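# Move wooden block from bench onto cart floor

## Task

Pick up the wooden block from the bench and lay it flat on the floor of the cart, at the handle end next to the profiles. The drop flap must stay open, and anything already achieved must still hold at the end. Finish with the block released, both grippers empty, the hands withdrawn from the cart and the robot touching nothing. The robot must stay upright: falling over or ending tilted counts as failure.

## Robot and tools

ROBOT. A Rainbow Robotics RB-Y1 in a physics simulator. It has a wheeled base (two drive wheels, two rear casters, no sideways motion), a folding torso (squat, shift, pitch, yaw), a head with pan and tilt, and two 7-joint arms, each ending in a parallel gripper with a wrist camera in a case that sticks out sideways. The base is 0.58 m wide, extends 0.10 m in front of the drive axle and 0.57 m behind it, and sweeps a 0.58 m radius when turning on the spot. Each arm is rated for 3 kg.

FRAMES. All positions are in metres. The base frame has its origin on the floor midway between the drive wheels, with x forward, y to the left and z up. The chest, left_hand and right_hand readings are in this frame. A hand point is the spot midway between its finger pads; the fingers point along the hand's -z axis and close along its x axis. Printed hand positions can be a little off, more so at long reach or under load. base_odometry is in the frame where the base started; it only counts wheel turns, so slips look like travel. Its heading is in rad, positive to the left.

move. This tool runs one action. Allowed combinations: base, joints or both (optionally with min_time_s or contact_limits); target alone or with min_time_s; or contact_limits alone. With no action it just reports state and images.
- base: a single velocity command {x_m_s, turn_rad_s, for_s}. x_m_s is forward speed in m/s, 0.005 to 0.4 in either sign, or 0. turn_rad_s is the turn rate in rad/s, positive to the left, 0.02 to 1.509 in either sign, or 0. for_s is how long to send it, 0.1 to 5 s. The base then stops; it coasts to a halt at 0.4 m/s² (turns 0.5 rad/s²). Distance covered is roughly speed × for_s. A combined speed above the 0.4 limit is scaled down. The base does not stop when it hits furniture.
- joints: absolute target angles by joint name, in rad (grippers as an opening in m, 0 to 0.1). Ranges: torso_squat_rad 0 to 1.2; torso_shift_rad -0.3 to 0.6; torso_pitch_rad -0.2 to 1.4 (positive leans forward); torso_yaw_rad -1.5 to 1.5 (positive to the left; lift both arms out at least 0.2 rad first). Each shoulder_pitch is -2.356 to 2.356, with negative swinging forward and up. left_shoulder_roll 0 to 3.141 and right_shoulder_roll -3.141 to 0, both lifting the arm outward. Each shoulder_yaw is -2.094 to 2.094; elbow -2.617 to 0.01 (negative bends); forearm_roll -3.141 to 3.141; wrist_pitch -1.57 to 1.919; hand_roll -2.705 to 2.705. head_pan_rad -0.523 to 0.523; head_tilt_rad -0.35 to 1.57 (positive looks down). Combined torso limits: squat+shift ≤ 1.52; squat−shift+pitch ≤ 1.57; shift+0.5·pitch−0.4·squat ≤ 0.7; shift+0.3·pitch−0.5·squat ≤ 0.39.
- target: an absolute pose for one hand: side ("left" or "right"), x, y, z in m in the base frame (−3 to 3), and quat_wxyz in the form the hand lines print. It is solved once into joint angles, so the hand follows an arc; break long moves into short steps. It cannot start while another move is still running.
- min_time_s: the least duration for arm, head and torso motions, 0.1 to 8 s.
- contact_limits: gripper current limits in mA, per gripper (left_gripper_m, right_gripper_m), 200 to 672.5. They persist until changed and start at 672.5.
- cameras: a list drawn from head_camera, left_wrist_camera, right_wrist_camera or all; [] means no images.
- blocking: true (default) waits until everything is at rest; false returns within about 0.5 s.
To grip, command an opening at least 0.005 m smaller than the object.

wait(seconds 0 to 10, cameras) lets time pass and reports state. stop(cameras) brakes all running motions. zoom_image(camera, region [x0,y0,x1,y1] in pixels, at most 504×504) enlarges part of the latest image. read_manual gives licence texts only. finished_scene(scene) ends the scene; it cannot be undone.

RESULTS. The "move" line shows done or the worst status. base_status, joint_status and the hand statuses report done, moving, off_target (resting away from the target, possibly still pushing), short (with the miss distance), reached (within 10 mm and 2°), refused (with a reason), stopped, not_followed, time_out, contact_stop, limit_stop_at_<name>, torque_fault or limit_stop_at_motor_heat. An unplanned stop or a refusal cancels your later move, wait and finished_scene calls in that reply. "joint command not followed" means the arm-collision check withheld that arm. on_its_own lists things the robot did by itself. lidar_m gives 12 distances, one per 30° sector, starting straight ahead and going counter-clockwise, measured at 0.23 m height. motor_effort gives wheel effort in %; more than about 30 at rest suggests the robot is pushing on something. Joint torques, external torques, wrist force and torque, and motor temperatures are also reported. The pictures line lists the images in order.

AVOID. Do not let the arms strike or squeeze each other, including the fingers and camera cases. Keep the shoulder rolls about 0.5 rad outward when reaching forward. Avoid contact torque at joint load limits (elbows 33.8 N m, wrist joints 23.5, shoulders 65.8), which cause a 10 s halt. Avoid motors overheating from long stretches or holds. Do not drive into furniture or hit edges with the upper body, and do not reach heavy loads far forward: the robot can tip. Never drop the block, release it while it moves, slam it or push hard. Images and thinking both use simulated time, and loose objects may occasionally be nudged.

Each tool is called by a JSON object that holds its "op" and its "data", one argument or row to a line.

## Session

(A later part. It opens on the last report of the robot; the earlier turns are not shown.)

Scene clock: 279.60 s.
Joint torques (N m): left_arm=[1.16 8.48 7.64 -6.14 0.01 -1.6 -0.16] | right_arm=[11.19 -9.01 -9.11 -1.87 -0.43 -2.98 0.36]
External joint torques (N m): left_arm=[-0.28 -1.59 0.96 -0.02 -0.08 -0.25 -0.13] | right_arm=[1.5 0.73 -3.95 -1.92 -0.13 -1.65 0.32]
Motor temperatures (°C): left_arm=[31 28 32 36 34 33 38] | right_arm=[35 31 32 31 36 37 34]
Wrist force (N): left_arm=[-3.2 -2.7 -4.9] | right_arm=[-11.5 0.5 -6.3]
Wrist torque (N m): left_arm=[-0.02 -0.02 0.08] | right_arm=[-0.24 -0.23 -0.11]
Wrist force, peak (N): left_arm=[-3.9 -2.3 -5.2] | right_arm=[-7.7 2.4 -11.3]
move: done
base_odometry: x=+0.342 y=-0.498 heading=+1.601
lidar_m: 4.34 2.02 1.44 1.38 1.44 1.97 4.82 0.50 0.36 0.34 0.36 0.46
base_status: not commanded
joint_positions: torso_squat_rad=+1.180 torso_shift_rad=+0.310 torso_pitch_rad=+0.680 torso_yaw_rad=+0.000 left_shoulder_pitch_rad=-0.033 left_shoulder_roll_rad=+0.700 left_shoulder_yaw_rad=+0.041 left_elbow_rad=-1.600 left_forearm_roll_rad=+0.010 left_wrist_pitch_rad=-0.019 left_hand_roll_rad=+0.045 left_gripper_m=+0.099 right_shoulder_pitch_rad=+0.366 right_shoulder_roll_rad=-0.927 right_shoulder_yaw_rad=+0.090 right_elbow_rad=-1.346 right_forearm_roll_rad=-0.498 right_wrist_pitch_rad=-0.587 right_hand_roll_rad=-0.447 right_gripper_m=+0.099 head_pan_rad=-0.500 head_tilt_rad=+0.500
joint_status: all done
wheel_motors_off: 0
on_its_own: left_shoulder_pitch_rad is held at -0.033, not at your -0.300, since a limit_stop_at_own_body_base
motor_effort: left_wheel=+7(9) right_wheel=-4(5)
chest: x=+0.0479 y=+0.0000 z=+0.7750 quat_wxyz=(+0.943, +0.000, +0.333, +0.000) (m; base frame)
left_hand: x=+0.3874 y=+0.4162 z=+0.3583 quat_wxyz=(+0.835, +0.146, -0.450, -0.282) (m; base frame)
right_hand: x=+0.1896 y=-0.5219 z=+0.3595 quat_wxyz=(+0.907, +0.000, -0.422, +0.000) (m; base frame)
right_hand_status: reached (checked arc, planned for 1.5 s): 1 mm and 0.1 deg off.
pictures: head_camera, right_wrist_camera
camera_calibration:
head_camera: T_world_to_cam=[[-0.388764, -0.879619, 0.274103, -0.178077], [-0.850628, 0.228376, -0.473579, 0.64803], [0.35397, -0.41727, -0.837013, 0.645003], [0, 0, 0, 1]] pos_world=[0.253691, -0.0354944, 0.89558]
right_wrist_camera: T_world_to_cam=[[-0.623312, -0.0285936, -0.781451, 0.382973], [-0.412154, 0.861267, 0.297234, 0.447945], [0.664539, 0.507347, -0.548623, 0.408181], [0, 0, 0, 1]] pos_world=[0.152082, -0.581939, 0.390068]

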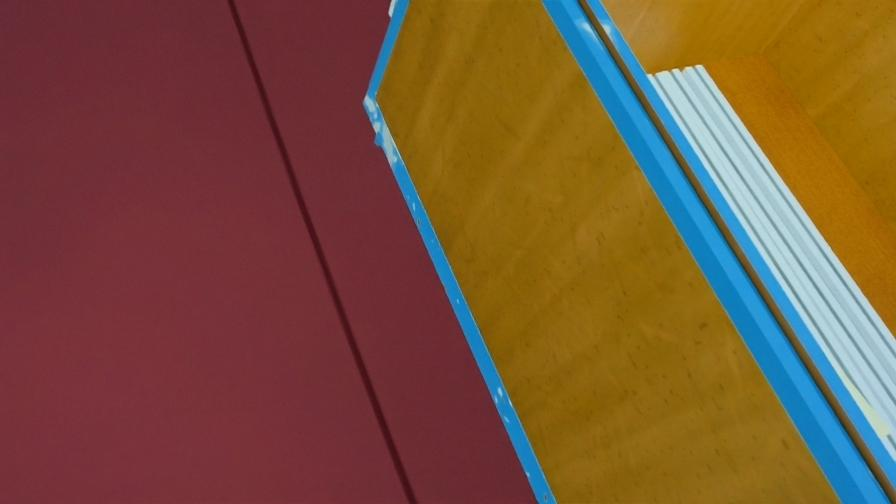

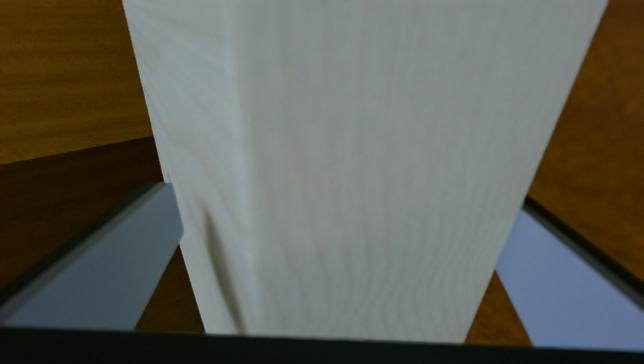

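{"op": "move", "data": {
  "target": {"side":"right","x":0.15,"y":-0.522,"z":0.372,"quat_wxyz":[0.9063,0,-0.4226,0]},
  "min_time_s": 1.5,
  "cameras": ["right_wrist_camera","head_camera"]
}}

Scene clock: 282.40 s.
Joint torques (N m): left_arm=[1.24 8.27 7.82 -6.15 0.03 -1.56 0] | right_arm=[13.35 -6.65 -6.87 1.68 -0.26 -1.55 0.34]
External joint torques (N m): left_arm=[-0.2 -1.8 1.15 -0.03 -0.05 -0.21 0.03] | right_arm=[2.03 2.09 -2.16 1.1 0.11 -0.2 0.3]
Motor temperatures (°C): left_arm=[31 28 32 36 34 33 38] | right_arm=[35 31 32 31 36 37 34]
Wrist force (N): left_arm=[-3.5 -1.8 -4.6] | right_arm=[-4.2 1.5 -2.5]
Wrist torque (N m): left_arm=[-0.09 -0.01 0.12] | right_arm=[-0.25 -0.11 -0.08]
Wrist force, peak (N): left_arm=[-3.8 -2.0 -5.2] | right_arm=[-11.5 1.6 -7.4]
move: done
base_odometry: x=+0.342 y=-0.498 heading=+1.601
lidar_m: 4.32 2.03 1.45 1.39 1.45 1.95 4.82 0.49 0.36 0.34 0.35 0.46
base_status: not commanded
joint_positions: torso_squat_rad=+1.180 torso_shift_rad=+0.310 torso_pitch_rad=+0.680 torso_yaw_rad=+0.000 left_shoulder_pitch_rad=-0.033 left_shoulder_roll_rad=+0.700 left_shoulder_yaw_rad=+0.041 left_elbow_rad=-1.600 left_forearm_roll_rad=+0.010 left_wrist_pitch_rad=-0.019 left_hand_roll_rad=+0.045 left_gripper_m=+0.099 right_shoulder_pitch_rad=+0.457 right_shoulder_roll_rad=-0.906 right_shoulder_yaw_rad=+0.085 right_elbow_rad=-1.342 right_forearm_roll_rad=-0.489 right_wrist_pitch_rad=-0.681 right_hand_roll_rad=-0.436 right_gripper_m=+0.099 head_pan_rad=-0.500 head_tilt_rad=+0.500
joint_status: all done
wheel_motors_off: 0
on_its_own: left_shoulder_pitch_rad is held at -0.033, not at your -0.300, since a limit_stop_at_own_body_base
motor_effort: left_wheel=+8(9) right_wheel=-5(5)
chest: x=+0.0479 y=+0.0000 z=+0.7750 quat_wxyz=(+0.943, +0.000, +0.333, +0.000) (m; base frame)
left_hand: x=+0.3874 y=+0.4162 z=+0.3583 quat_wxyz=(+0.835, +0.146, -0.450, -0.282) (m; base frame)
right_hand: x=+0.1503 y=-0.5218 z=+0.3719 quat_wxyz=(+0.906, +0.000, -0.423, +0.000) (m; base frame)
right_hand_status: reached (checked arc, planned for 1.5 s): 0 mm and 0.0 deg off.
pictures: head_camera, right_wrist_camera
camera_calibration:
head_camera: T_world_to_cam=[[-0.388804, -0.879571, 0.2742, -0.178151], [-0.850603, 0.228347, -0.473637, 0.648075], [0.353985, -0.417387, -0.836949, 0.644937], [0, 0, 0, 1]] pos_world=[0.253691, -0.0354941, 0.89558]
right_wrist_camera: T_world_to_cam=[[-0.622073, -0.028955, -0.782423, 0.368156], [-0.41315, 0.861003, 0.296616, 0.428144], [0.665081, 0.507775, -0.54757, 0.440874], [0, 0, 0, 1]] pos_world=[0.112691, -0.581838, 0.402469]

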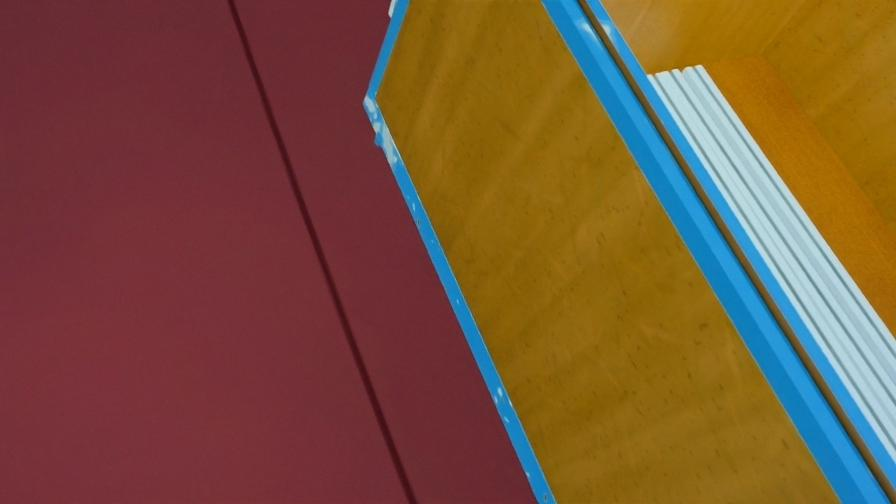

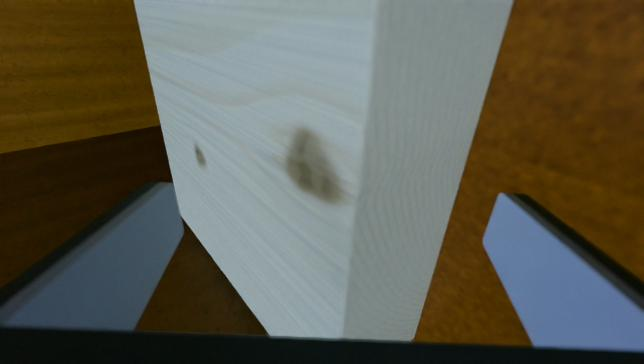

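{"op": "move", "data": {
  "joints": {"right_gripper_m":0.0},
  "cameras": []
}}

{"op": "move", "data": {
  "target": {"side":"right","x":0.145,"y":-0.512,"z":0.335,"quat_wxyz":[0.9063,0,-0.4226,0]},
  "min_time_s": 1.5,
  "cameras": ["right_wrist_camera"]
}}

{"op": "move", "data": {
  "target": {"side":"right","x":0.22,"y":-0.512,"z":0.335,"quat_wxyz":[0.9063,0,-0.4226,0]},
  "min_time_s": 3,
  "cameras": ["right_wrist_camera","head_camera"]
}}

Scene clock: 286.67 s.
Joint torques (N m): left_arm=[1.46 8.56 7.79 -6.31 0.04 -1.58 -0.07] | right_arm=[13.97 -6.95 -6.87 1.71 -0.17 -1.63 0.41]
External joint torques (N m): left_arm=[0.02 -1.51 1.12 -0.18 -0.05 -0.23 -0.04] | right_arm=[2.65 1.79 -2.16 1.14 0.2 -0.29 0.37]
Motor temperatures (°C): left_arm=[31 28 32 36 34 33 38] | right_arm=[35 31 32 31 36 37 34]
Wrist force (N): left_arm=[-3.4 -1.6 -5.2] | right_arm=[-4.5 2.0 -2.5]
Wrist torque (N m): left_arm=[-0.12 -0.04 0.08] | right_arm=[-0.26 -0.16 -0.09]
Wrist force, peak (N): left_arm=[-3.7 -2.2 -5.5] | right_arm=[-4.9 1.4 -3.0]
move: done
base_odometry: x=+0.342 y=-0.498 heading=+1.601
lidar_m: 4.33 2.03 1.45 1.39 1.44 1.94 4.82 0.49 0.34 0.34 0.35 0.47
base_status: not commanded
joint_positions: torso_squat_rad=+1.180 torso_shift_rad=+0.310 torso_pitch_rad=+0.680 torso_yaw_rad=+0.000 left_shoulder_pitch_rad=-0.033 left_shoulder_roll_rad=+0.700 left_shoulder_yaw_rad=+0.041 left_elbow_rad=-1.600 left_forearm_roll_rad=+0.010 left_wrist_pitch_rad=-0.019 left_hand_roll_rad=+0.045 left_gripper_m=+0.099 right_shoulder_pitch_rad=+0.457 right_shoulder_roll_rad=-0.906 right_shoulder_yaw_rad=+0.085 right_elbow_rad=-1.342 right_forearm_roll_rad=-0.489 right_wrist_pitch_rad=-0.681 right_hand_roll_rad=-0.436 right_gripper_m=+0.000 head_pan_rad=-0.500 head_tilt_rad=+0.500
joint_status: all done
wheel_motors_off: 0
on_its_own: left_shoulder_pitch_rad is held at -0.033, not at your -0.300, since a limit_stop_at_own_body_base
motor_effort: left_wheel=+9(9) right_wheel=-3(4)
chest: x=+0.0479 y=+0.0000 z=+0.7750 quat_wxyz=(+0.943, +0.000, +0.333, +0.000) (m; base frame)
left_hand: x=+0.3874 y=+0.4162 z=+0.3583 quat_wxyz=(+0.835, +0.146, -0.450, -0.282) (m; base frame)
right_hand: x=+0.1503 y=-0.5218 z=+0.3719 quat_wxyz=(+0.906, +0.000, -0.423, +0.000) (m; base frame)
pictures: none
No camera images: "cameras" was empty.

Scene clock: 297.53 s.
Joint torques (N m): left_arm=[0.93 8.19 7.62 -6.04 0.06 -1.56 -0.08] | right_arm=[11.56 3.36 14.66 11.57 4.85 16.29 0.27]
External joint torques (N m): left_arm=[-0.46 -1.85 0.96 0.12 -0.03 -0.2 -0.05] | right_arm=[0.43 12.97 19.31 10.95 5.24 17.65 0.23]
External joint torques when the fault began: right_arm=[-5.05 18.02 27.87 18.16 6.09 26.32 0.36]
Motor temperatures (°C): left_arm=[31 28 32 36 34 33 38] | right_arm=[35 31 32 31 36 42 34]
Wrist force (N): left_arm=[-3.9 -2.6 -4.9] | right_arm=[66.7 -0.4 55.3]
Wrist torque (N m): left_arm=[0.04 -0.14 0.11] | right_arm=[-0.14 -2.32 -0.29]
Wrist force, peak (N): left_arm=[-4.0 -1.7 -5.6] | right_arm=[98.6 12.3 94.3]
move: torque_fault
TORQUE FAULT: right_wrist_pitch_rad reached its load limit. The robot stopped for 10 seconds, dropped its targets and accepts commands again. Before the stop ended, the hold on right_wrist_pitch_rad was turned back by 0.1 degrees, the way its load pushed it. The stop added 9.4 s to the call.
base_odometry: x=+0.342 y=-0.498 heading=+1.601
lidar_m: 4.34 2.02 1.46 1.39 1.45 1.95 4.83 0.49 0.35 0.33 0.36 0.47
base_status: not commanded
joint_positions: torso_squat_rad=+1.180 torso_shift_rad=+0.309 torso_pitch_rad=+0.678 torso_yaw_rad=-0.001 left_shoulder_pitch_rad=-0.033 left_shoulder_roll_rad=+0.700 left_shoulder_yaw_rad=+0.041 left_elbow_rad=-1.600 left_forearm_roll_rad=+0.010 left_wrist_pitch_rad=-0.019 left_hand_roll_rad=+0.045 left_gripper_m=+0.099 right_shoulder_pitch_rad=+0.384 right_shoulder_roll_rad=-0.875 right_shoulder_yaw_rad=+0.116 right_elbow_rad=-1.257 right_forearm_roll_rad=-0.471 right_wrist_pitch_rad=-0.714 right_hand_roll_rad=-0.429 right_gripper_m=+0.001 head_pan_rad=-0.500 head_tilt_rad=+0.500
joint_status: right_shoulder_pitch_rad torque_fault (moved -0.074 of -0.134); right_shoulder_roll_rad torque_fault (moved +0.030 of +0.067); right_shoulder_yaw_rad torque_fault (moved +0.031 of +0.076); right_elbow_rad torque_fault (moved +0.086 of +0.157); right_forearm_roll_rad torque_fault (moved +0.018 of +0.038); right_wrist_pitch_rad torque_fault (moved -0.031 of -0.038); right_hand_roll_rad torque_fault (moved +0.006 of +0.012)
wheel_motors_off: 0
on_its_own: left_shoulder_pitch_rad is held at -0.033, not at your -0.300, since a limit_stop_at_own_body_base; right_shoulder_pitch_rad is held at +0.384, not at your +0.323, since a torque_fault; right_shoulder_roll_rad is held at -0.872, not at your -0.838, since a torque_fault; right_shoulder_yaw_rad is held at +0.121, not at your +0.162, since a torque_fault; right_elbow_rad is held at -1.254, not at your -1.185, since a torque_fault; right_forearm_roll_rad is held at -0.470, not at your -0.451, since a torque_fault; right_wrist_pitch_rad is held at -0.709, not at your -0.719, since a torque_fault; right_hand_roll_rad is held at -0.429, not at your -0.424, since a torque_fault
motor_effort: left_wheel=+10(13) right_wheel=-4(8)
chest: x=+0.0473 y=+0.0008 z=+0.7754 quat_wxyz=(+0.943, -0.001, +0.333, +0.000) (m; base frame)
left_hand: x=+0.3876 y=+0.4160 z=+0.3582 quat_wxyz=(+0.835, +0.145, -0.451, -0.281) (m; base frame)
right_hand: x=+0.1531 y=-0.5216 z=+0.3593 quat_wxyz=(+0.902, -0.004, -0.432, +0.003) (m; base frame)
right_hand_status: short (checked arc, planned for 1.5 s): torque_fault, 27 mm and 1.3 deg off.
pictures: right_wrist_camera
camera_calibration:
right_wrist_camera: T_world_to_cam=[[-0.605981, -0.0380111, -0.794571, 0.357236], [-0.419948, 0.863611, 0.278961, 0.441677], [0.675597, 0.502723, -0.539295, 0.424754], [0, 0, 0, 1]] pos_world=[0.114998, -0.581392, 0.389706]

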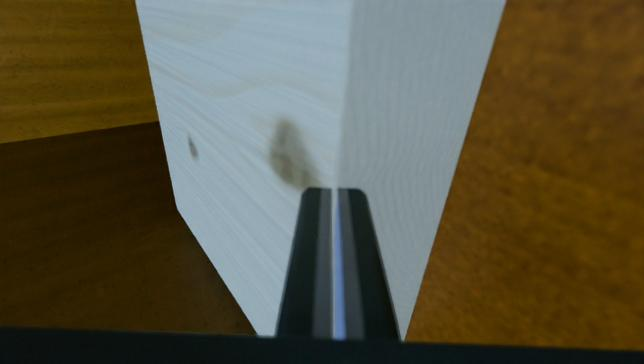

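not run: a stop that you did not command came earlier in this reply.

{"op": "move", "data": {
  "target": {"side":"right","x":0.12,"y":-0.52,"z":0.40,"quat_wxyz":[0.9063,0,-0.4226,0]},
  "cameras": []
}}

{"op": "move", "data": {
  "target": {"side":"right","x":0.085,"y":-0.515,"z":0.37,"quat_wxyz":[0.9063,0,-0.4226,0]},
  "cameras": []
}}

{"op": "move", "data": {
  "target": {"side":"right","x":0.085,"y":-0.512,"z":0.333,"quat_wxyz":[0.9063,0,-0.4226,0]},
  "cameras": ["right_wrist_camera"]
}}

{"op": "move", "data": {
  "target": {"side":"right","x":0.18,"y":-0.512,"z":0.333,"quat_wxyz":[0.9063,0,-0.4226,0]},
  "min_time_s": 3,
  "cameras": ["right_wrist_camera","head_camera"]
}}

Scene clock: 300.23 s.
Joint torques (N m): left_arm=[1.14 8.32 7.73 -6.17 0.15 -1.52 -0.01] | right_arm=[13.22 -7.27 -5.29 0.92 -0.64 -1.2 0.23]
External joint torques (N m): left_arm=[-0.3 -1.75 1.06 -0.04 0.06 -0.18 0.02] | right_arm=[0.64 -0.04 -0.89 -0.03 -0.25 0.15 0.19]
Motor temperatures (°C): left_arm=[31 28 32 36 34 33 38] | right_arm=[35 31 32 31 36 42 34]
Wrist force (N): left_arm=[-3.5 -1.8 -4.9] | right_arm=[-2.0 2.6 -2.8]
Wrist torque (N m): left_arm=[-0.12 -0.11 0.13] | right_arm=[-0.33 0.13 -0.10]
Wrist force, peak (N): left_arm=[-4.6 -1.3 -5.3] | right_arm=[67.1 0.2 55.8]
move: done
base_odometry: x=+0.342 y=-0.498 heading=+1.601
lidar_m: 4.33 2.01 1.46 1.40 1.43 1.96 4.82 0.49 0.36 0.33 0.36 0.48
base_status: not commanded
joint_positions: torso_squat_rad=+1.180 torso_shift_rad=+0.310 torso_pitch_rad=+0.680 torso_yaw_rad=+0.000 left_shoulder_pitch_rad=-0.033 left_shoulder_roll_rad=+0.700 left_shoulder_yaw_rad=+0.041 left_elbow_rad=-1.600 left_forearm_roll_rad=+0.010 left_wrist_pitch_rad=-0.019 left_hand_roll_rad=+0.045 left_gripper_m=+0.099 right_shoulder_pitch_rad=+0.589 right_shoulder_roll_rad=-0.908 right_shoulder_yaw_rad=+0.055 right_elbow_rad=-1.407 right_forearm_roll_rad=-0.502 right_wrist_pitch_rad=-0.741 right_hand_roll_rad=-0.421 right_gripper_m=+0.000 head_pan_rad=-0.500 head_tilt_rad=+0.500
joint_status: all done
wheel_motors_off: 0
on_its_own: left_shoulder_pitch_rad is held at -0.033, not at your -0.300, since a limit_stop_at_own_body_base
motor_effort: left_wheel=+8(10) right_wheel=-2(12)
chest: x=+0.0478 y=+0.0001 z=+0.7751 quat_wxyz=(+0.943, +0.000, +0.333, +0.000) (m; base frame)
left_hand: x=+0.3874 y=+0.4162 z=+0.3583 quat_wxyz=(+0.835, +0.145, -0.450, -0.282) (m; base frame)
right_hand: x=+0.1201 y=-0.5198 z=+0.3980 quat_wxyz=(+0.907, +0.002, -0.422, +0.000) (m; base frame)
right_hand_status: reached (checked arc, planned for 0.5 s): 2 mm and 0.2 deg off.
pictures: none
No camera images: "cameras" was empty.

Scene clock: 301.07 s.
Joint torques (N m): left_arm=[1.05 8.55 7.57 -6.1 -0.01 -1.47 -0.11] | right_arm=[13.05 -7.83 -3.67 2.39 -0.72 -1.39 0.16]
External joint torques (N m): left_arm=[-0.39 -1.51 0.89 0.03 -0.1 -0.12 -0.08] | right_arm=[-0.62 0.59 0.09 0.82 -0.26 -0.04 0.12]
Motor temperatures (°C): left_arm=[31 28 32 36 34 33 38] | right_arm=[35 31 32 31 36 42 34]
Wrist force (N): left_arm=[-3.0 -1.2 -4.6] | right_arm=[-1.6 2.0 -2.4]
Wrist torque (N m): left_arm=[-0.15 -0.04 0.11] | right_arm=[-0.25 0.21 -0.12]
Wrist force, peak (N): left_arm=[-3.9 -1.9 -5.2] | right_arm=[-2.3 3.4 -2.8]
move: done
base_odometry: x=+0.342 y=-0.498 heading=+1.601
lidar_m: 4.34 2.02 1.45 1.38 1.44 1.98 4.82 0.48 0.36 0.34 0.36 0.47
base_status: not commanded
joint_positions: torso_squat_rad=+1.180 torso_shift_rad=+0.310 torso_pitch_rad=+0.680 torso_yaw_rad=+0.000 left_shoulder_pitch_rad=-0.033 left_shoulder_roll_rad=+0.700 left_shoulder_yaw_rad=+0.041 left_elbow_rad=-1.600 left_forearm_roll_rad=+0.010 left_wrist_pitch_rad=-0.019 left_hand_roll_rad=+0.045 left_gripper_m=+0.099 right_shoulder_pitch_rad=+0.492 right_shoulder_roll_rad=-0.831 right_shoulder_yaw_rad=+0.141 right_elbow_rad=-1.210 right_forearm_roll_rad=-0.450 right_wrist_pitch_rad=-0.856 right_hand_roll_rad=-0.417 right_gripper_m=+0.000 head_pan_rad=-0.500 head_tilt_rad=+0.500
joint_status: all done
wheel_motors_off: 0
on_its_own: left_shoulder_pitch_rad is held at -0.033, not at your -0.300, since a limit_stop_at_own_body_base
motor_effort: left_wheel=+9(9) right_wheel=-3(6)
chest: x=+0.0479 y=+0.0000 z=+0.7751 quat_wxyz=(+0.943, +0.000, +0.333, +0.000) (m; base frame)
left_hand: x=+0.3874 y=+0.4162 z=+0.3583 quat_wxyz=(+0.835, +0.145, -0.450, -0.282) (m; base frame)
right_hand: x=+0.0850 y=-0.5146 z=+0.3702 quat_wxyz=(+0.907, -0.001, -0.421, +0.000) (m; base frame)
right_hand_status: reached (checked arc, planned for 0.5 s): 0 mm and 0.2 deg off.
pictures: none
No camera images: "cameras" was empty.

Scene clock: 301.93 s.
Joint torques (N m): left_arm=[1.26 8.37 7.5 -5.97 0.02 -1.5 -0.02] | right_arm=[13.32 -9.4 -3.18 3.06 -0.66 -1.44 -0.25]
External joint torques (N m): left_arm=[-0.18 -1.7 0.82 0.16 -0.06 -0.15 0.01] | right_arm=[0.09 0.5 0.23 1.17 -0.15 -0.1 -0.28]
Motor temperatures (°C): left_arm=[31 28 32 36 34 33 38] | right_arm=[35 31 32 31 36 42 34]
Wrist force (N): left_arm=[-3.2 -2.0 -5.1] | right_arm=[-1.1 2.0 -2.9]
Wrist torque (N m): left_arm=[-0.07 -0.04 0.16] | right_arm=[-0.28 0.24 -0.06]
Wrist force, peak (N): left_arm=[-3.8 -1.7 -5.5] | right_arm=[-2.2 3.8 -2.7]
move: done
base_odometry: x=+0.342 y=-0.498 heading=+1.601
lidar_m: 4.33 2.03 1.46 1.39 1.44 1.97 4.82 0.49 0.35 0.33 0.35 0.48
base_status: not commanded
joint_positions: torso_squat_rad=+1.180 torso_shift_rad=+0.310 torso_pitch_rad=+0.680 torso_yaw_rad=+0.000 left_shoulder_pitch_rad=-0.033 left_shoulder_roll_rad=+0.700 left_shoulder_yaw_rad=+0.041 left_elbow_rad=-1.600 left_forearm_roll_rad=+0.010 left_wrist_pitch_rad=-0.019 left_hand_roll_rad=+0.045 left_gripper_m=+0.099 right_shoulder_pitch_rad=+0.331 right_shoulder_roll_rad=-0.774 right_shoulder_yaw_rad=+0.207 right_elbow_rad=-1.002 right_forearm_roll_rad=-0.409 right_wrist_pitch_rad=-0.909 right_hand_roll_rad=-0.434 right_gripper_m=+0.000 head_pan_rad=-0.500 head_tilt_rad=+0.500
joint_status: all done
wheel_motors_off: 0
on_its_own: left_shoulder_pitch_rad is held at -0.033, not at your -0.300, since a limit_stop_at_own_body_base
motor_effort: left_wheel=+8(9) right_wheel=-4(4)
chest: x=+0.0479 y=+0.0000 z=+0.7751 quat_wxyz=(+0.943, +0.000, +0.333, +0.000) (m; base frame)
left_hand: x=+0.3874 y=+0.4162 z=+0.3583 quat_wxyz=(+0.835, +0.145, -0.450, -0.282) (m; base frame)
right_hand: x=+0.0852 y=-0.5116 z=+0.3333 quat_wxyz=(+0.907, -0.001, -0.421, +0.000) (m; base frame)
right_hand_status: reached (checked arc, planned for 0.5 s): 1 mm and 0.3 deg off.
pictures: right_wrist_camera
camera_calibration:
right_wrist_camera: T_world_to_cam=[[-0.625613, -0.0293927, -0.77958, 0.29692], [-0.409987, 0.862556, 0.296493, 0.404479], [0.663716, 0.505107, -0.551677, 0.457911], [0, 0, 0, 1]] pos_world=[0.0476651, -0.571453, 0.364166]

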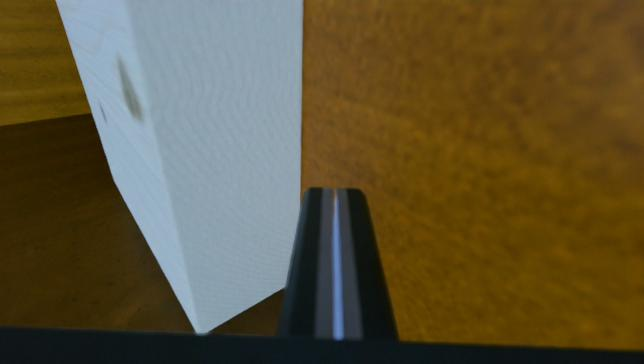

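Scene clock: 305.27 s.
Joint torques (N m): left_arm=[1.08 8.42 7.81 -6.13 0.16 -1.57 -0.02] | right_arm=[5.15 -13.38 -9.38 -2.11 -1.41 -2.5 0.35]
External joint torques (N m): left_arm=[-0.36 -1.65 1.13 0 0.07 -0.23 0.01] | right_arm=[-4.72 -2.97 -4.68 -2.24 -1.09 -1.16 0.32]
Motor temperatures (°C): left_arm=[31 28 32 36 34 33 38] | right_arm=[35 31 32 31 36 41 34]
Wrist force (N): left_arm=[-4.0 -2.0 -5.2] | right_arm=[-7.2 2.8 -0.1]
Wrist torque (N m): left_arm=[-0.05 -0.14 0.10] | right_arm=[-0.22 0.38 -0.07]
Wrist force, peak (N): left_arm=[-3.6 -2.1 -5.6] | right_arm=[-5.2 2.8 9.4]
move: done
base_odometry: x=+0.342 y=-0.498 heading=+1.601
lidar_m: 4.34 2.03 1.44 1.39 1.44 1.95 4.82 0.49 0.35 0.33 0.35 0.46
base_status: not commanded
joint_positions: torso_squat_rad=+1.180 torso_shift_rad=+0.310 torso_pitch_rad=+0.680 torso_yaw_rad=+0.000 left_shoulder_pitch_rad=-0.033 left_shoulder_roll_rad=+0.700 left_shoulder_yaw_rad=+0.041 left_elbow_rad=-1.600 left_forearm_roll_rad=+0.010 left_wrist_pitch_rad=-0.019 left_hand_roll_rad=+0.045 left_gripper_m=+0.099 right_shoulder_pitch_rad=+0.281 right_shoulder_roll_rad=-0.865 right_shoulder_yaw_rad=+0.149 right_elbow_rad=-1.231 right_forearm_roll_rad=-0.463 right_wrist_pitch_rad=-0.631 right_hand_roll_rad=-0.432 right_gripper_m=+0.000 head_pan_rad=-0.500 head_tilt_rad=+0.500
joint_status: all done
wheel_motors_off: 0
on_its_own: left_shoulder_pitch_rad is held at -0.033, not at your -0.300, since a limit_stop_at_own_body_base
motor_effort: left_wheel=+8(9) right_wheel=+1(6)
chest: x=+0.0479 y=+0.0000 z=+0.7751 quat_wxyz=(+0.943, +0.000, +0.333, +0.000) (m; base frame)
left_hand: x=+0.3875 y=+0.4161 z=+0.3582 quat_wxyz=(+0.835, +0.145, -0.450, -0.282) (m; base frame)
right_hand: x=+0.1785 y=-0.5119 z=+0.3325 quat_wxyz=(+0.907, +0.000, -0.421, -0.001) (m; base frame)
right_hand_status: reached (checked arc, planned for 3.0 s): 2 mm and 0.2 deg off.
pictures: head_camera, right_wrist_camera
camera_calibration:
head_camera: T_world_to_cam=[[-0.388902, -0.879504, 0.274278, -0.178194], [-0.850602, 0.228427, -0.473601, 0.648045], [0.353881, -0.417485, -0.836943, 0.644956], [0, 0, 0, 1]] pos_world=[0.253691, -0.0354935, 0.89558]
right_wrist_camera: T_world_to_cam=[[-0.624319, -0.0281527, -0.780662, 0.355424], [-0.411181, 0.861549, 0.297764, 0.442496], [0.664196, 0.506893, -0.549457, 0.395771], [0, 0, 0, 1]] pos_world=[0.140974, -0.57184, 0.363166]

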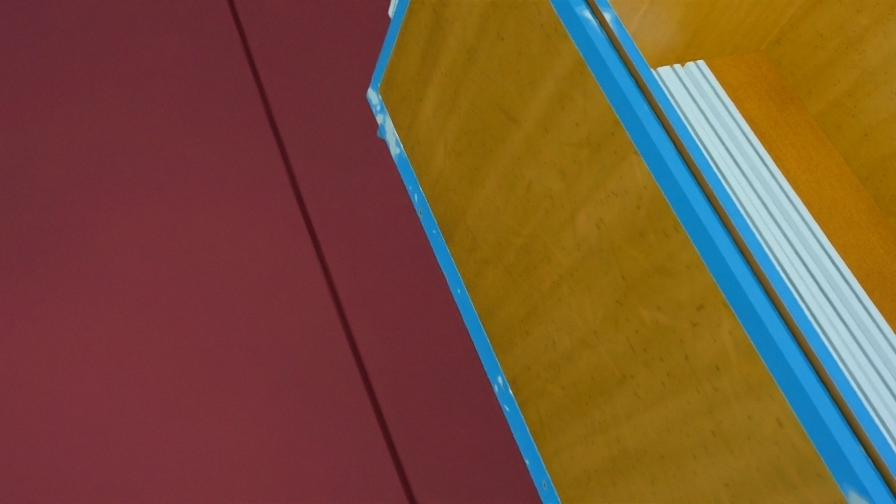

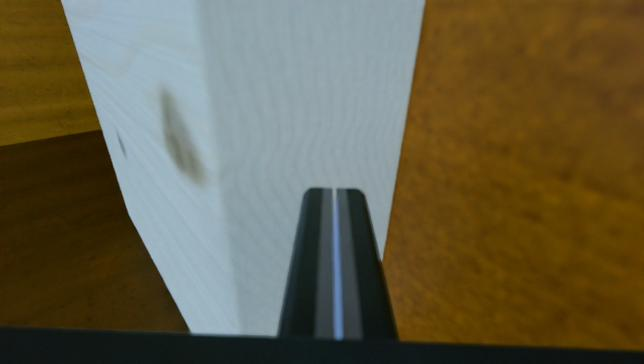

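{"op": "move", "data": {
  "target": {"side":"right","x":0.27,"y":-0.512,"z":0.333,"quat_wxyz":[0.9063,0,-0.4226,0]},
  "min_time_s": 4,
  "cameras": ["right_wrist_camera","head_camera"]
}}

Scene clock: 310.50 s.
Joint torques (N m): left_arm=[1.36 8.25 7.72 -5.97 0.01 -1.64 0.02] | right_arm=[0.77 -15.23 -10.45 -3.57 -1.04 -2.65 -0.35]
External joint torques (N m): left_arm=[-0.08 -1.82 1.05 0.16 -0.08 -0.29 0.05] | right_arm=[-5.37 -3.22 -4.61 -2.56 -0.86 -1.33 -0.38]
Motor temperatures (°C): left_arm=[31 28 32 36 34 33 38] | right_arm=[35 31 32 31 36 40 34]
Wrist force (N): left_arm=[-3.3 -1.9 -4.5] | right_arm=[-7.6 3.1 0.5]
Wrist torque (N m): left_arm=[-0.11 -0.04 0.14] | right_arm=[-0.30 0.36 -0.10]
Wrist force, peak (N): left_arm=[-4.4 -1.0 -5.5] | right_arm=[-4.0 2.3 9.2]
move: done
base_odometry: x=+0.342 y=-0.498 heading=+1.601
lidar_m: 4.33 2.02 1.45 1.39 1.45 1.96 4.83 0.49 0.35 0.34 0.35 0.48
base_status: not commanded
joint_positions: torso_squat_rad=+1.180 torso_shift_rad=+0.310 torso_pitch_rad=+0.680 torso_yaw_rad=+0.000 left_shoulder_pitch_rad=-0.033 left_shoulder_roll_rad=+0.700 left_shoulder_yaw_rad=+0.041 left_elbow_rad=-1.600 left_forearm_roll_rad=+0.010 left_wrist_pitch_rad=-0.019 left_hand_roll_rad=+0.045 left_gripper_m=+0.099 right_shoulder_pitch_rad=+0.138 right_shoulder_roll_rad=-0.940 right_shoulder_yaw_rad=+0.133 right_elbow_rad=-1.305 right_forearm_roll_rad=-0.494 right_wrist_pitch_rad=-0.415 right_hand_roll_rad=-0.465 right_gripper_m=+0.000 head_pan_rad=-0.500 head_tilt_rad=+0.500
joint_status: all done
wheel_motors_off: 0
on_its_own: left_shoulder_pitch_rad is held at -0.033, not at your -0.300, since a limit_stop_at_own_body_base
motor_effort: left_wheel=+8(9) right_wheel=+3(4)
chest: x=+0.0479 y=+0.0000 z=+0.7751 quat_wxyz=(+0.943, +0.000, +0.333, +0.000) (m; base frame)
left_hand: x=+0.3875 y=+0.4161 z=+0.3582 quat_wxyz=(+0.835, +0.145, -0.450, -0.282) (m; base frame)
right_hand: x=+0.2685 y=-0.5119 z=+0.3323 quat_wxyz=(+0.907, +0.000, -0.421, +0.000) (m; base frame)
right_hand_status: reached (checked arc, planned for 4.0 s): 2 mm and 0.2 deg off.
pictures: head_camera, right_wrist_camera
camera_calibration:
head_camera: T_world_to_cam=[[-0.388879, -0.87951, 0.27429, -0.17821], [-0.850612, 0.228404, -0.473594, 0.648041], [0.353882, -0.417485, -0.836943, 0.644955], [0, 0, 0, 1]] pos_world=[0.253691, -0.0354936, 0.895581]
right_wrist_camera: T_world_to_cam=[[-0.624617, -0.028405, -0.780415, 0.411228], [-0.410951, 0.861734, 0.297546, 0.479654], [0.664058, 0.506565, -0.549927, 0.335967], [0, 0, 0, 1]] pos_world=[0.230872, -0.571842, 0.362966]

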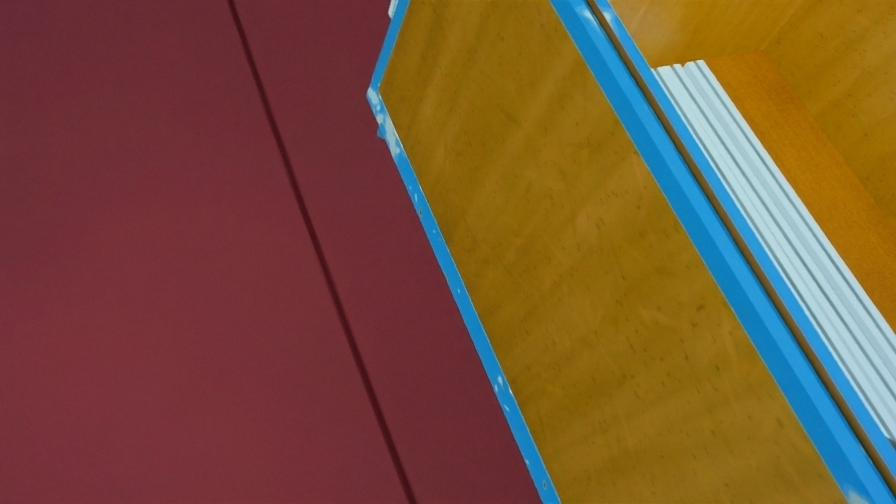

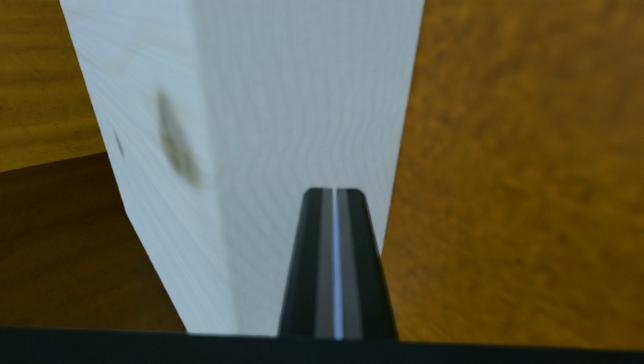

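{"op": "move", "data": {
  "target": {"side":"right","x":0.325,"y":-0.51,"z":0.335,"quat_wxyz":[0.9063,0,-0.4226,0]},
  "min_time_s": 3,
  "cameras": ["right_wrist_camera","head_camera"]
}}

{"op": "move", "data": {
  "target": {"side":"right","x":0.26,"y":-0.515,"z":0.36,"quat_wxyz":[0.9063,0,-0.4226,0]},
  "min_time_s": 1.5,
  "cameras": ["right_wrist_camera"]
}}

{"op": "move", "data": {
  "target": {"side":"right","x":0.21,"y":-0.52,"z":0.50,"quat_wxyz":[0.859,0,-0.5125,0]},
  "min_time_s": 2,
  "cameras": []
}}

{"op": "move", "data": {
  "joints": {"torso_squat_rad":0.6,"torso_shift_rad":0,"torso_pitch_rad":0.4,"head_tilt_rad":0.7},
  "cameras": ["head_camera"]
}}

Scene clock: 315.90 s.
Joint torques (N m): left_arm=[1.29 8.52 7.5 -5.96 0.03 -1.69 -0.1] | right_arm=[-2.18 -16.06 -6.97 -3.66 -0.86 -2.08 -0.25]
External joint torques (N m): left_arm=[-0.15 -1.54 0.82 0.17 -0.06 -0.34 -0.07] | right_arm=[-5.82 -2.71 -0.52 -2.18 -0.75 -0.79 -0.28]
Motor temperatures (°C): left_arm=[31 28 32 36 34 33 38] | right_arm=[35 31 32 31 36 40 34]
Wrist force (N): left_arm=[-3.3 -2.3 -4.5] | right_arm=[-5.7 3.6 4.3]
Wrist torque (N m): left_arm=[-0.01 -0.07 0.12] | right_arm=[-0.32 0.34 -0.09]
Wrist force, peak (N): left_arm=[-3.8 -1.9 -6.0] | right_arm=[-4.1 2.6 9.2]
move: done
base_odometry: x=+0.342 y=-0.498 heading=+1.601
lidar_m: 4.33 2.02 1.46 1.39 1.45 1.96 4.83 0.49 0.35 0.34 0.35 0.47
base_status: not commanded
joint_positions: torso_squat_rad=+1.180 torso_shift_rad=+0.310 torso_pitch_rad=+0.680 torso_yaw_rad=+0.000 left_shoulder_pitch_rad=-0.033 left_shoulder_roll_rad=+0.700 left_shoulder_yaw_rad=+0.041 left_elbow_rad=-1.600 left_forearm_roll_rad=+0.010 left_wrist_pitch_rad=-0.019 left_hand_roll_rad=+0.045 left_gripper_m=+0.099 right_shoulder_pitch_rad=+0.021 right_shoulder_roll_rad=-0.984 right_shoulder_yaw_rad=+0.148 right_elbow_rad=-1.310 right_forearm_roll_rad=-0.505 right_wrist_pitch_rad=-0.300 right_hand_roll_rad=-0.498 right_gripper_m=+0.000 head_pan_rad=-0.500 head_tilt_rad=+0.500
joint_status: all done
wheel_motors_off: 0
on_its_own: left_shoulder_pitch_rad is held at -0.033, not at your -0.300, since a limit_stop_at_own_body_base
motor_effort: left_wheel=+8(9) right_wheel=+2(4)
chest: x=+0.0479 y=+0.0000 z=+0.7751 quat_wxyz=(+0.943, +0.000, +0.333, +0.000) (m; base frame)
left_hand: x=+0.3875 y=+0.4161 z=+0.3582 quat_wxyz=(+0.835, +0.145, -0.450, -0.282) (m; base frame)
right_hand: x=+0.3237 y=-0.5102 z=+0.3350 quat_wxyz=(+0.907, -0.001, -0.422, +0.000) (m; base frame)
right_hand_status: reached (checked arc, planned for 3.0 s): 1 mm and 0.2 deg off.
pictures: head_camera, right_wrist_camera
camera_calibration:
head_camera: T_world_to_cam=[[-0.38891, -0.879473, 0.274364, -0.178268], [-0.850604, 0.228393, -0.473613, 0.648056], [0.353867, -0.417568, -0.836908, 0.644924], [0, 0, 0, 1]] pos_world=[0.253691, -0.0354934, 0.89558]
right_wrist_camera: T_world_to_cam=[[-0.624068, -0.0289433, -0.780834, 0.447558], [-0.410673, 0.86231, 0.29626, 0.500709], [0.664746, 0.505553, -0.550026, 0.29915], [0, 0, 0, 1]] pos_world=[0.286076, -0.570049, 0.365668]

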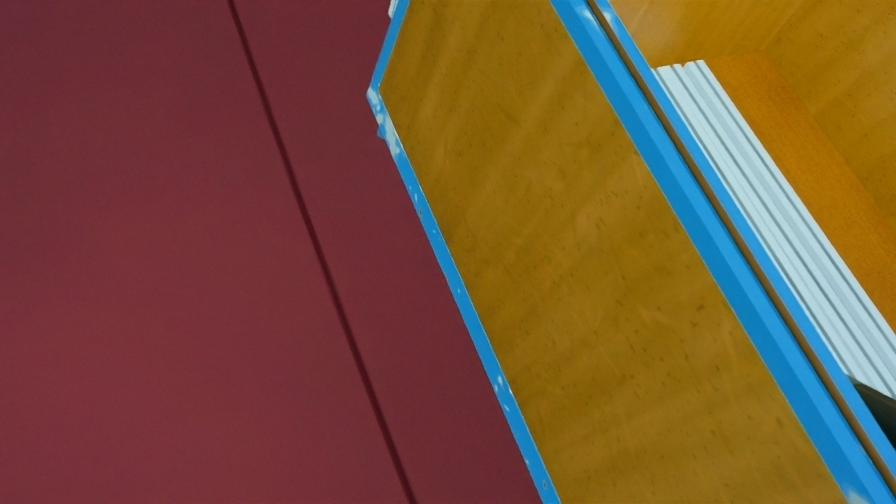

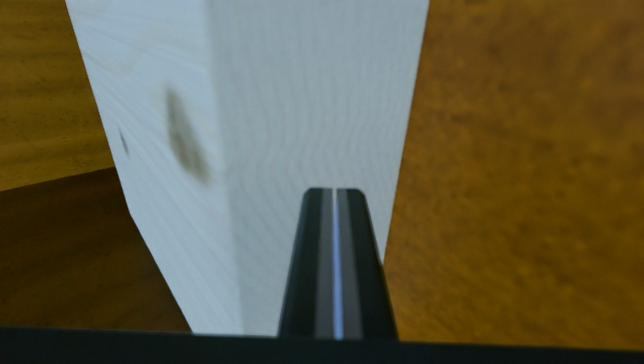

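Scene clock: 317.73 s.
Joint torques (N m): left_arm=[1.22 8.31 7.79 -6.08 0 -1.55 -0.11] | right_arm=[8.85 -9.15 -8.26 -1.36 -0.6 -1.47 0.11]
External joint torques (N m): left_arm=[-0.22 -1.76 1.12 0.05 -0.09 -0.2 -0.08] | right_arm=[2.04 1.71 -2.14 -0.35 -0.44 -0.14 0.07]
Motor temperatures (°C): left_arm=[31 28 32 36 34 33 38] | right_arm=[35 31 32 31 36 40 34]
Wrist force (N): left_arm=[-3.8 -2.0 -4.1] | right_arm=[-2.1 2.3 -2.3]
Wrist torque (N m): left_arm=[-0.06 -0.08 0.12] | right_arm=[-0.31 0.12 -0.12]
Wrist force, peak (N): left_arm=[-4.2 -1.7 -5.1] | right_arm=[-9.3 1.3 0.5]
move: done
base_odometry: x=+0.342 y=-0.498 heading=+1.601
lidar_m: 4.34 2.01 1.45 1.39 1.44 1.97 4.83 0.49 0.36 0.33 0.35 0.47
base_status: not commanded
joint_positions: torso_squat_rad=+1.180 torso_shift_rad=+0.310 torso_pitch_rad=+0.680 torso_yaw_rad=+0.000 left_shoulder_pitch_rad=-0.033 left_shoulder_roll_rad=+0.700 left_shoulder_yaw_rad=+0.041 left_elbow_rad=-1.600 left_forearm_roll_rad=+0.010 left_wrist_pitch_rad=-0.019 left_hand_roll_rad=+0.045 left_gripper_m=+0.099 right_shoulder_pitch_rad=+0.257 right_shoulder_roll_rad=-0.977 right_shoulder_yaw_rad=+0.065 right_elbow_rad=-1.425 right_forearm_roll_rad=-0.532 right_wrist_pitch_rad=-0.400 right_hand_roll_rad=-0.452 right_gripper_m=+0.000 head_pan_rad=-0.500 head_tilt_rad=+0.500
joint_status: all done
wheel_motors_off: 0
on_its_own: left_shoulder_pitch_rad is held at -0.033, not at your -0.300, since a limit_stop_at_own_body_base
motor_effort: left_wheel=+7(9) right_wheel=-2(3)
chest: x=+0.0479 y=+0.0000 z=+0.7750 quat_wxyz=(+0.943, +0.000, +0.333, +0.000) (m; base frame)
left_hand: x=+0.3874 y=+0.4162 z=+0.3582 quat_wxyz=(+0.835, +0.145, -0.450, -0.282) (m; base frame)
right_hand: x=+0.2609 y=-0.5152 z=+0.3594 quat_wxyz=(+0.906, +0.001, -0.423, +0.001) (m; base frame)
right_hand_status: reached (checked arc, planned for 1.5 s): 1 mm and 0.1 deg off.
pictures: right_wrist_camera
camera_calibration:
right_wrist_camera: T_world_to_cam=[[-0.62145, -0.0297379, -0.782889, 0.426945], [-0.414944, 0.860108, 0.296708, 0.471868], [0.664545, 0.509245, -0.546854, 0.35773], [0, 0, 0, 1]] pos_world=[0.223396, -0.575334, 0.38987]

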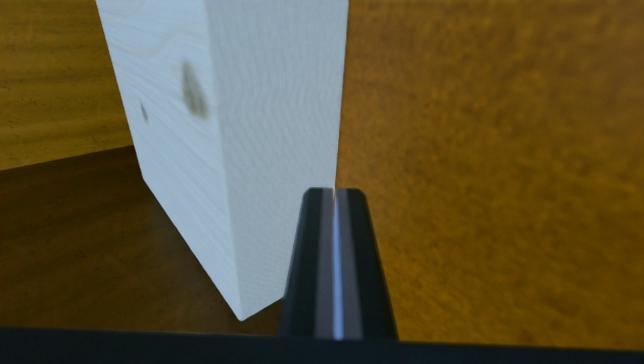

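Scene clock: 320.07 s.
Joint torques (N m): left_arm=[1.31 8.41 7.59 -6.01 0 -1.63 -0.02] | right_arm=[12.93 -1.69 -7.99 -0.56 -0.66 -1.56 0.37]
External joint torques (N m): left_arm=[-0.13 -1.66 0.92 0.11 -0.09 -0.28 0.01] | right_arm=[2.39 2.3 -1.68 -0.22 -0.31 -0.01 0.33]
Motor temperatures (°C): left_arm=[31 28 32 36 34 33 38] | right_arm=[35 31 32 31 36 39 34]
Wrist force (N): left_arm=[-3.5 -2.0 -5.2] | right_arm=[-2.5 2.7 -2.0]
Wrist torque (N m): left_arm=[-0.05 -0.04 0.08] | right_arm=[-0.37 0.13 -0.09]
Wrist force, peak (N): left_arm=[-3.6 -1.7 -5.7] | right_arm=[-1.9 2.9 -2.7]
move: done
base_odometry: x=+0.342 y=-0.498 heading=+1.601
lidar_m: 4.34 2.01 1.46 1.39 1.44 1.95 4.82 0.49 0.36 0.34 0.34 0.47
base_status: not commanded
joint_positions: torso_squat_rad=+1.180 torso_shift_rad=+0.310 torso_pitch_rad=+0.680 torso_yaw_rad=+0.000 left_shoulder_pitch_rad=-0.033 left_shoulder_roll_rad=+0.700 left_shoulder_yaw_rad=+0.041 left_elbow_rad=-1.600 left_forearm_roll_rad=+0.010 left_wrist_pitch_rad=-0.019 left_hand_roll_rad=+0.045 left_gripper_m=+0.099 right_shoulder_pitch_rad=+0.787 right_shoulder_roll_rad=-0.944 right_shoulder_yaw_rad=-0.239 right_elbow_rad=-1.756 right_forearm_roll_rad=-0.618 right_wrist_pitch_rad=-0.673 right_hand_roll_rad=-0.409 right_gripper_m=+0.000 head_pan_rad=-0.500 head_tilt_rad=+0.500
joint_status: all done
wheel_motors_off: 0
on_its_own: left_shoulder_pitch_rad is held at -0.033, not at your -0.300, since a limit_stop_at_own_body_base
motor_effort: left_wheel=+8(9) right_wheel=+0(2)
chest: x=+0.0479 y=+0.0000 z=+0.7750 quat_wxyz=(+0.943, +0.000, +0.333, +0.000) (m; base frame)
left_hand: x=+0.3874 y=+0.4162 z=+0.3582 quat_wxyz=(+0.835, +0.145, -0.450, -0.282) (m; base frame)
right_hand: x=+0.2103 y=-0.5199 z=+0.4998 quat_wxyz=(+0.859, +0.000, -0.513, +0.000) (m; base frame)
right_hand_status: reached (checked arc, planned for 2.0 s): 0 mm and 0.1 deg off.
pictures: none
No camera images: "cameras" was empty.

Scene clock: 322.97 s.
Joint torques (N m): left_arm=[-3.97 9.98 8.7 -7.22 0.01 -1.77 -0.04] | right_arm=[8.24 -6.63 -9.03 -1.97 -0.71 -1.8 0.36]
External joint torques (N m): left_arm=[0.46 -1.87 1.06 0.22 -0.09 -0.27 -0.01] | right_arm=[1.35 1.23 -0.99 0.05 -0.38 -0.09 0.31]
Motor temperatures (°C): left_arm=[31 28 32 36 34 33 38] | right_arm=[35 31 32 31 36 39 34]
Wrist force (N): left_arm=[-4.4 -2.3 -3.4] | right_arm=[-3.4 2.0 0.0]
Wrist torque (N m): left_arm=[-0.06 -0.11 0.15] | right_arm=[-0.30 0.05 -0.13]
Wrist force, peak (N): left_arm=[-4.0 -3.1 -4.8] | right_arm=[-3.1 2.7 -1.9]
move: done
base_odometry: x=+0.342 y=-0.498 heading=+1.601
lidar_m: 4.34 2.02 1.46 1.39 1.44 1.96 4.82 0.48 0.36 0.33 0.34 0.48
base_status: not commanded
joint_positions: torso_squat_rad=+0.600 torso_shift_rad=+0.000 torso_pitch_rad=+0.400 torso_yaw_rad=+0.000 left_shoulder_pitch_rad=-0.033 left_shoulder_roll_rad=+0.700 left_shoulder_yaw_rad=+0.041 left_elbow_rad=-1.600 left_forearm_roll_rad=+0.010 left_wrist_pitch_rad=-0.019 left_hand_roll_rad=+0.045 left_gripper_m=+0.099 right_shoulder_pitch_rad=+0.787 right_shoulder_roll_rad=-0.944 right_shoulder_yaw_rad=-0.239 right_elbow_rad=-1.756 right_forearm_roll_rad=-0.618 right_wrist_pitch_rad=-0.673 right_hand_roll_rad=-0.409 right_gripper_m=+0.000 head_pan_rad=-0.500 head_tilt_rad=+0.700
joint_status: all done
wheel_motors_off: 0
on_its_own: left_shoulder_pitch_rad is held at -0.033, not at your -0.300, since a limit_stop_at_own_body_base
motor_effort: left_wheel=+11(13) right_wheel=-3(6)
chest: x=-0.1076 y=+0.0001 z=+1.1432 quat_wxyz=(+0.980, +0.000, +0.199, +0.000) (m; base frame)
left_hand: x=+0.3340 y=+0.4162 z=+0.8366 quat_wxyz=(+0.764, +0.183, -0.562, -0.259) (m; base frame)
right_hand: x=+0.1245 y=-0.5199 z=+0.9237 quat_wxyz=(+0.779, +0.000, -0.627, +0.000) (m; base frame)
pictures: head_camera
camera_calibration:
head_camera: T_world_to_cam=[[-0.454684, -0.876541, 0.157917, -0.213435], [-0.784554, 0.310247, -0.536863, 0.752336], [0.421589, -0.367998, -0.828758, 1.04218], [0, 0, 0, 1]] pos_world=[0.0538296, -0.0369739, 1.30132]

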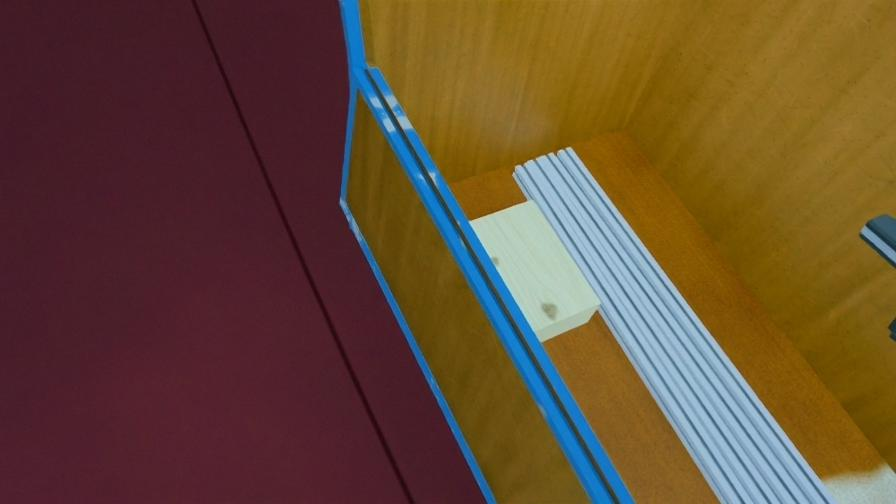

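{"op": "move", "data": {
  "target": {"side":"right","x":0.30,"y":-0.25,"z":1.0,"quat_wxyz":[0.7071,0,-0.7071,0]},
  "min_time_s": 2,
  "cameras": ["head_camera"]
}}

{"op": "move", "data": {
  "joints": {"torso_pitch_rad":0.0,"torso_squat_rad":0.35},
  "cameras": ["head_camera"]
}}

Scene clock: 326.70 s.
Joint torques (N m): left_arm=[-3.95 9.94 8.58 -7.22 0 -1.64 -0.08] | right_arm=[-2.84 -0.16 -0.22 -11.29 0.1 -1.89 0.16]
External joint torques (N m): left_arm=[0.48 -1.9 0.95 0.22 -0.1 -0.14 -0.05] | right_arm=[-0.66 1.07 0.51 -1.16 0.05 -0.1 0.11]
Motor temperatures (°C): left_arm=[31 28 32 36 34 33 38] | right_arm=[34 31 32 31 36 39 34]
Wrist force (N): left_arm=[-3.8 -2.0 -3.4] | right_arm=[-3.3 2.4 1.4]
Wrist torque (N m): left_arm=[-0.08 -0.02 0.13] | right_arm=[-0.36 0.07 -0.12]
Wrist force, peak (N): left_arm=[-4.4 -3.2 -3.5] | right_arm=[-3.6 2.7 0.9]
move: done
base_odometry: x=+0.342 y=-0.498 heading=+1.601
lidar_m: 4.34 2.00 1.45 1.39 1.44 1.97 4.83 0.49 0.36 0.34 0.34 0.47
base_status: not commanded
joint_positions: torso_squat_rad=+0.600 torso_shift_rad=+0.000 torso_pitch_rad=+0.400 torso_yaw_rad=+0.000 left_shoulder_pitch_rad=-0.033 left_shoulder_roll_rad=+0.700 left_shoulder_yaw_rad=+0.041 left_elbow_rad=-1.600 left_forearm_roll_rad=+0.010 left_wrist_pitch_rad=-0.019 left_hand_roll_rad=+0.045 left_gripper_m=+0.099 right_shoulder_pitch_rad=+0.117 right_shoulder_roll_rad=+0.000 right_shoulder_yaw_rad=-0.092 right_elbow_rad=-2.348 right_forearm_roll_rad=-0.428 right_wrist_pitch_rad=+0.287 right_hand_roll_rad=+0.349 right_gripper_m=+0.000 head_pan_rad=-0.500 head_tilt_rad=+0.700
joint_status: all done
wheel_motors_off: 0
on_its_own: left_shoulder_pitch_rad is held at -0.033, not at your -0.300, since a limit_stop_at_own_body_base
motor_effort: left_wheel=+11(12) right_wheel=-5(6)
chest: x=-0.1076 y=+0.0001 z=+1.1432 quat_wxyz=(+0.980, +0.000, +0.199, +0.000) (m; base frame)
left_hand: x=+0.3340 y=+0.4162 z=+0.8365 quat_wxyz=(+0.764, +0.183, -0.562, -0.259) (m; base frame)
right_hand: x=+0.2998 y=-0.2503 z=+0.9997 quat_wxyz=(+0.707, +0.001, -0.707, +0.000) (m; base frame)
right_hand_status: reached (checked arc, planned for 2.0 s): 0 mm and 0.1 deg off.
pictures: head_camera
camera_calibration:
head_camera: T_world_to_cam=[[-0.454721, -0.876509, 0.157991, -0.213527], [-0.784541, 0.310235, -0.536889, 0.752369], [0.421574, -0.368085, -0.828727, 1.04214], [0, 0, 0, 1]] pos_world=[0.0538297, -0.0369737, 1.30132]

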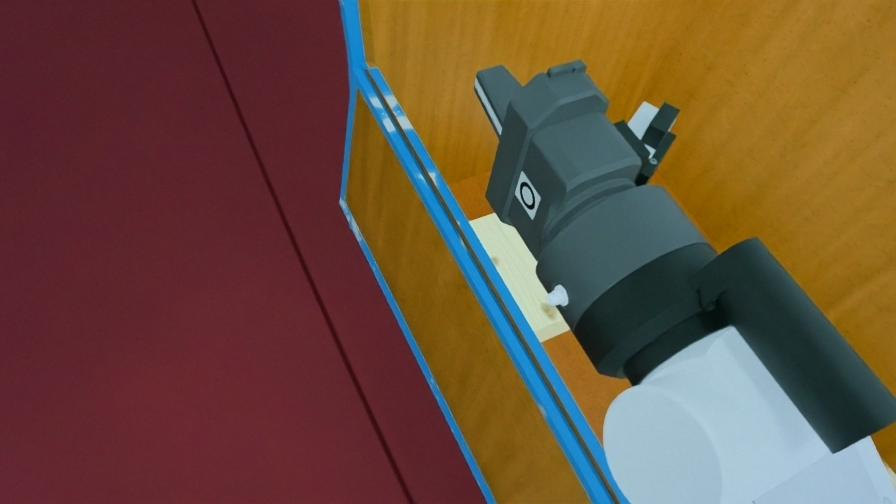

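Scene clock: 328.87 s.
Joint torques (N m): left_arm=[-10.85 10.94 8.92 -8.2 0.03 -1.76 -0.05] | right_arm=[-8.71 -0.01 0.03 -10.19 0.11 -1.79 0.01]
External joint torques (N m): left_arm=[1.25 -1.82 0.97 0.08 -0.08 -0.24 -0.01] | right_arm=[-0.84 1.17 0.18 -1.21 0.09 -0.17 -0.03]
Motor temperatures (°C): left_arm=[31 28 32 36 34 33 38] | right_arm=[34 31 32 31 36 39 34]
Wrist force (N): left_arm=[-4.3 -3.1 -1.2] | right_arm=[-3.0 1.5 4.0]
Wrist torque (N m): left_arm=[0.04 -0.10 0.12] | right_arm=[-0.24 0.09 -0.09]
Wrist force, peak (N): left_arm=[-4.4 -2.9 -3.3] | right_arm=[-2.9 2.4 4.2]
move: done
base_odometry: x=+0.342 y=-0.498 heading=+1.601
lidar_m: 4.33 2.02 1.46 1.39 1.45 1.96 4.83 0.50 0.35 0.34 0.35 0.48
base_status: not commanded
joint_positions: torso_squat_rad=+0.350 torso_shift_rad=+0.000 torso_pitch_rad=+0.000 torso_yaw_rad=+0.000 left_shoulder_pitch_rad=-0.033 left_shoulder_roll_rad=+0.700 left_shoulder_yaw_rad=+0.041 left_elbow_rad=-1.600 left_forearm_roll_rad=+0.010 left_wrist_pitch_rad=-0.019 left_hand_roll_rad=+0.045 left_gripper_m=+0.099 right_shoulder_pitch_rad=+0.117 right_shoulder_roll_rad=+0.000 right_shoulder_yaw_rad=-0.092 right_elbow_rad=-2.348 right_forearm_roll_rad=-0.428 right_wrist_pitch_rad=+0.287 right_hand_roll_rad=+0.349 right_gripper_m=+0.000 head_pan_rad=-0.500 head_tilt_rad=+0.700
joint_status: all done
wheel_motors_off: 0
on_its_own: left_shoulder_pitch_rad is held at -0.033, not at your -0.300, since a limit_stop_at_own_body_base
motor_effort: left_wheel=+12(12) right_wheel=-5(7)
chest: x=-0.2280 y=+0.0001 z=+1.2475 quat_wxyz=(+1.000, +0.000, +0.000, +0.000) (m; base frame)
left_hand: x=+0.2981 y=+0.4163 z=+1.1369 quat_wxyz=(+0.637, +0.231, -0.703, -0.217) (m; base frame)
right_hand: x=+0.2031 y=-0.2502 z=+1.2740 quat_wxyz=(+0.552, +0.001, -0.834, +0.001) (m; base frame)
pictures: head_camera
camera_calibration:
head_camera: T_world_to_cam=[[-0.480281, -0.876546, -0.0315812, -0.0541679], [-0.513602, 0.310238, -0.799978, 1.10374], [0.711015, -0.367995, -0.599197, 0.959058], [0, 0, 0, 1]] pos_world=[-0.141039, -0.036974, 1.45592]

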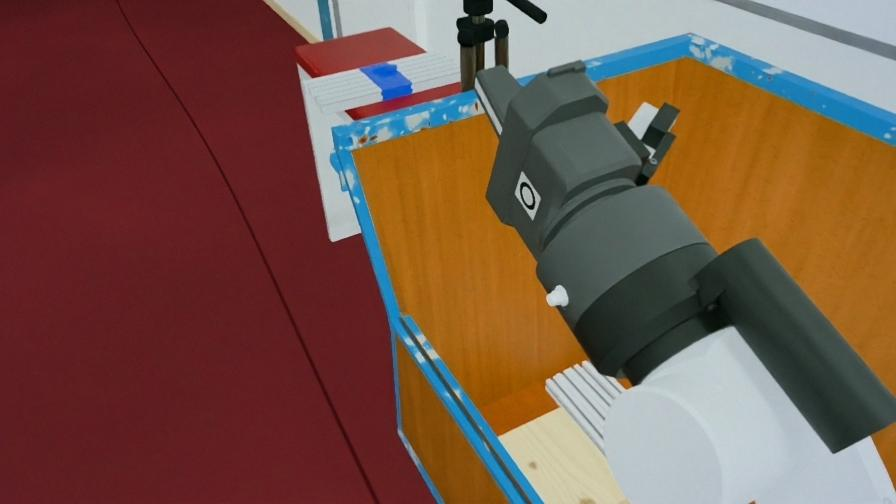

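{"op": "finished_scene", "data": {
  "scene": 1
}}

The scene is finished: the task was done.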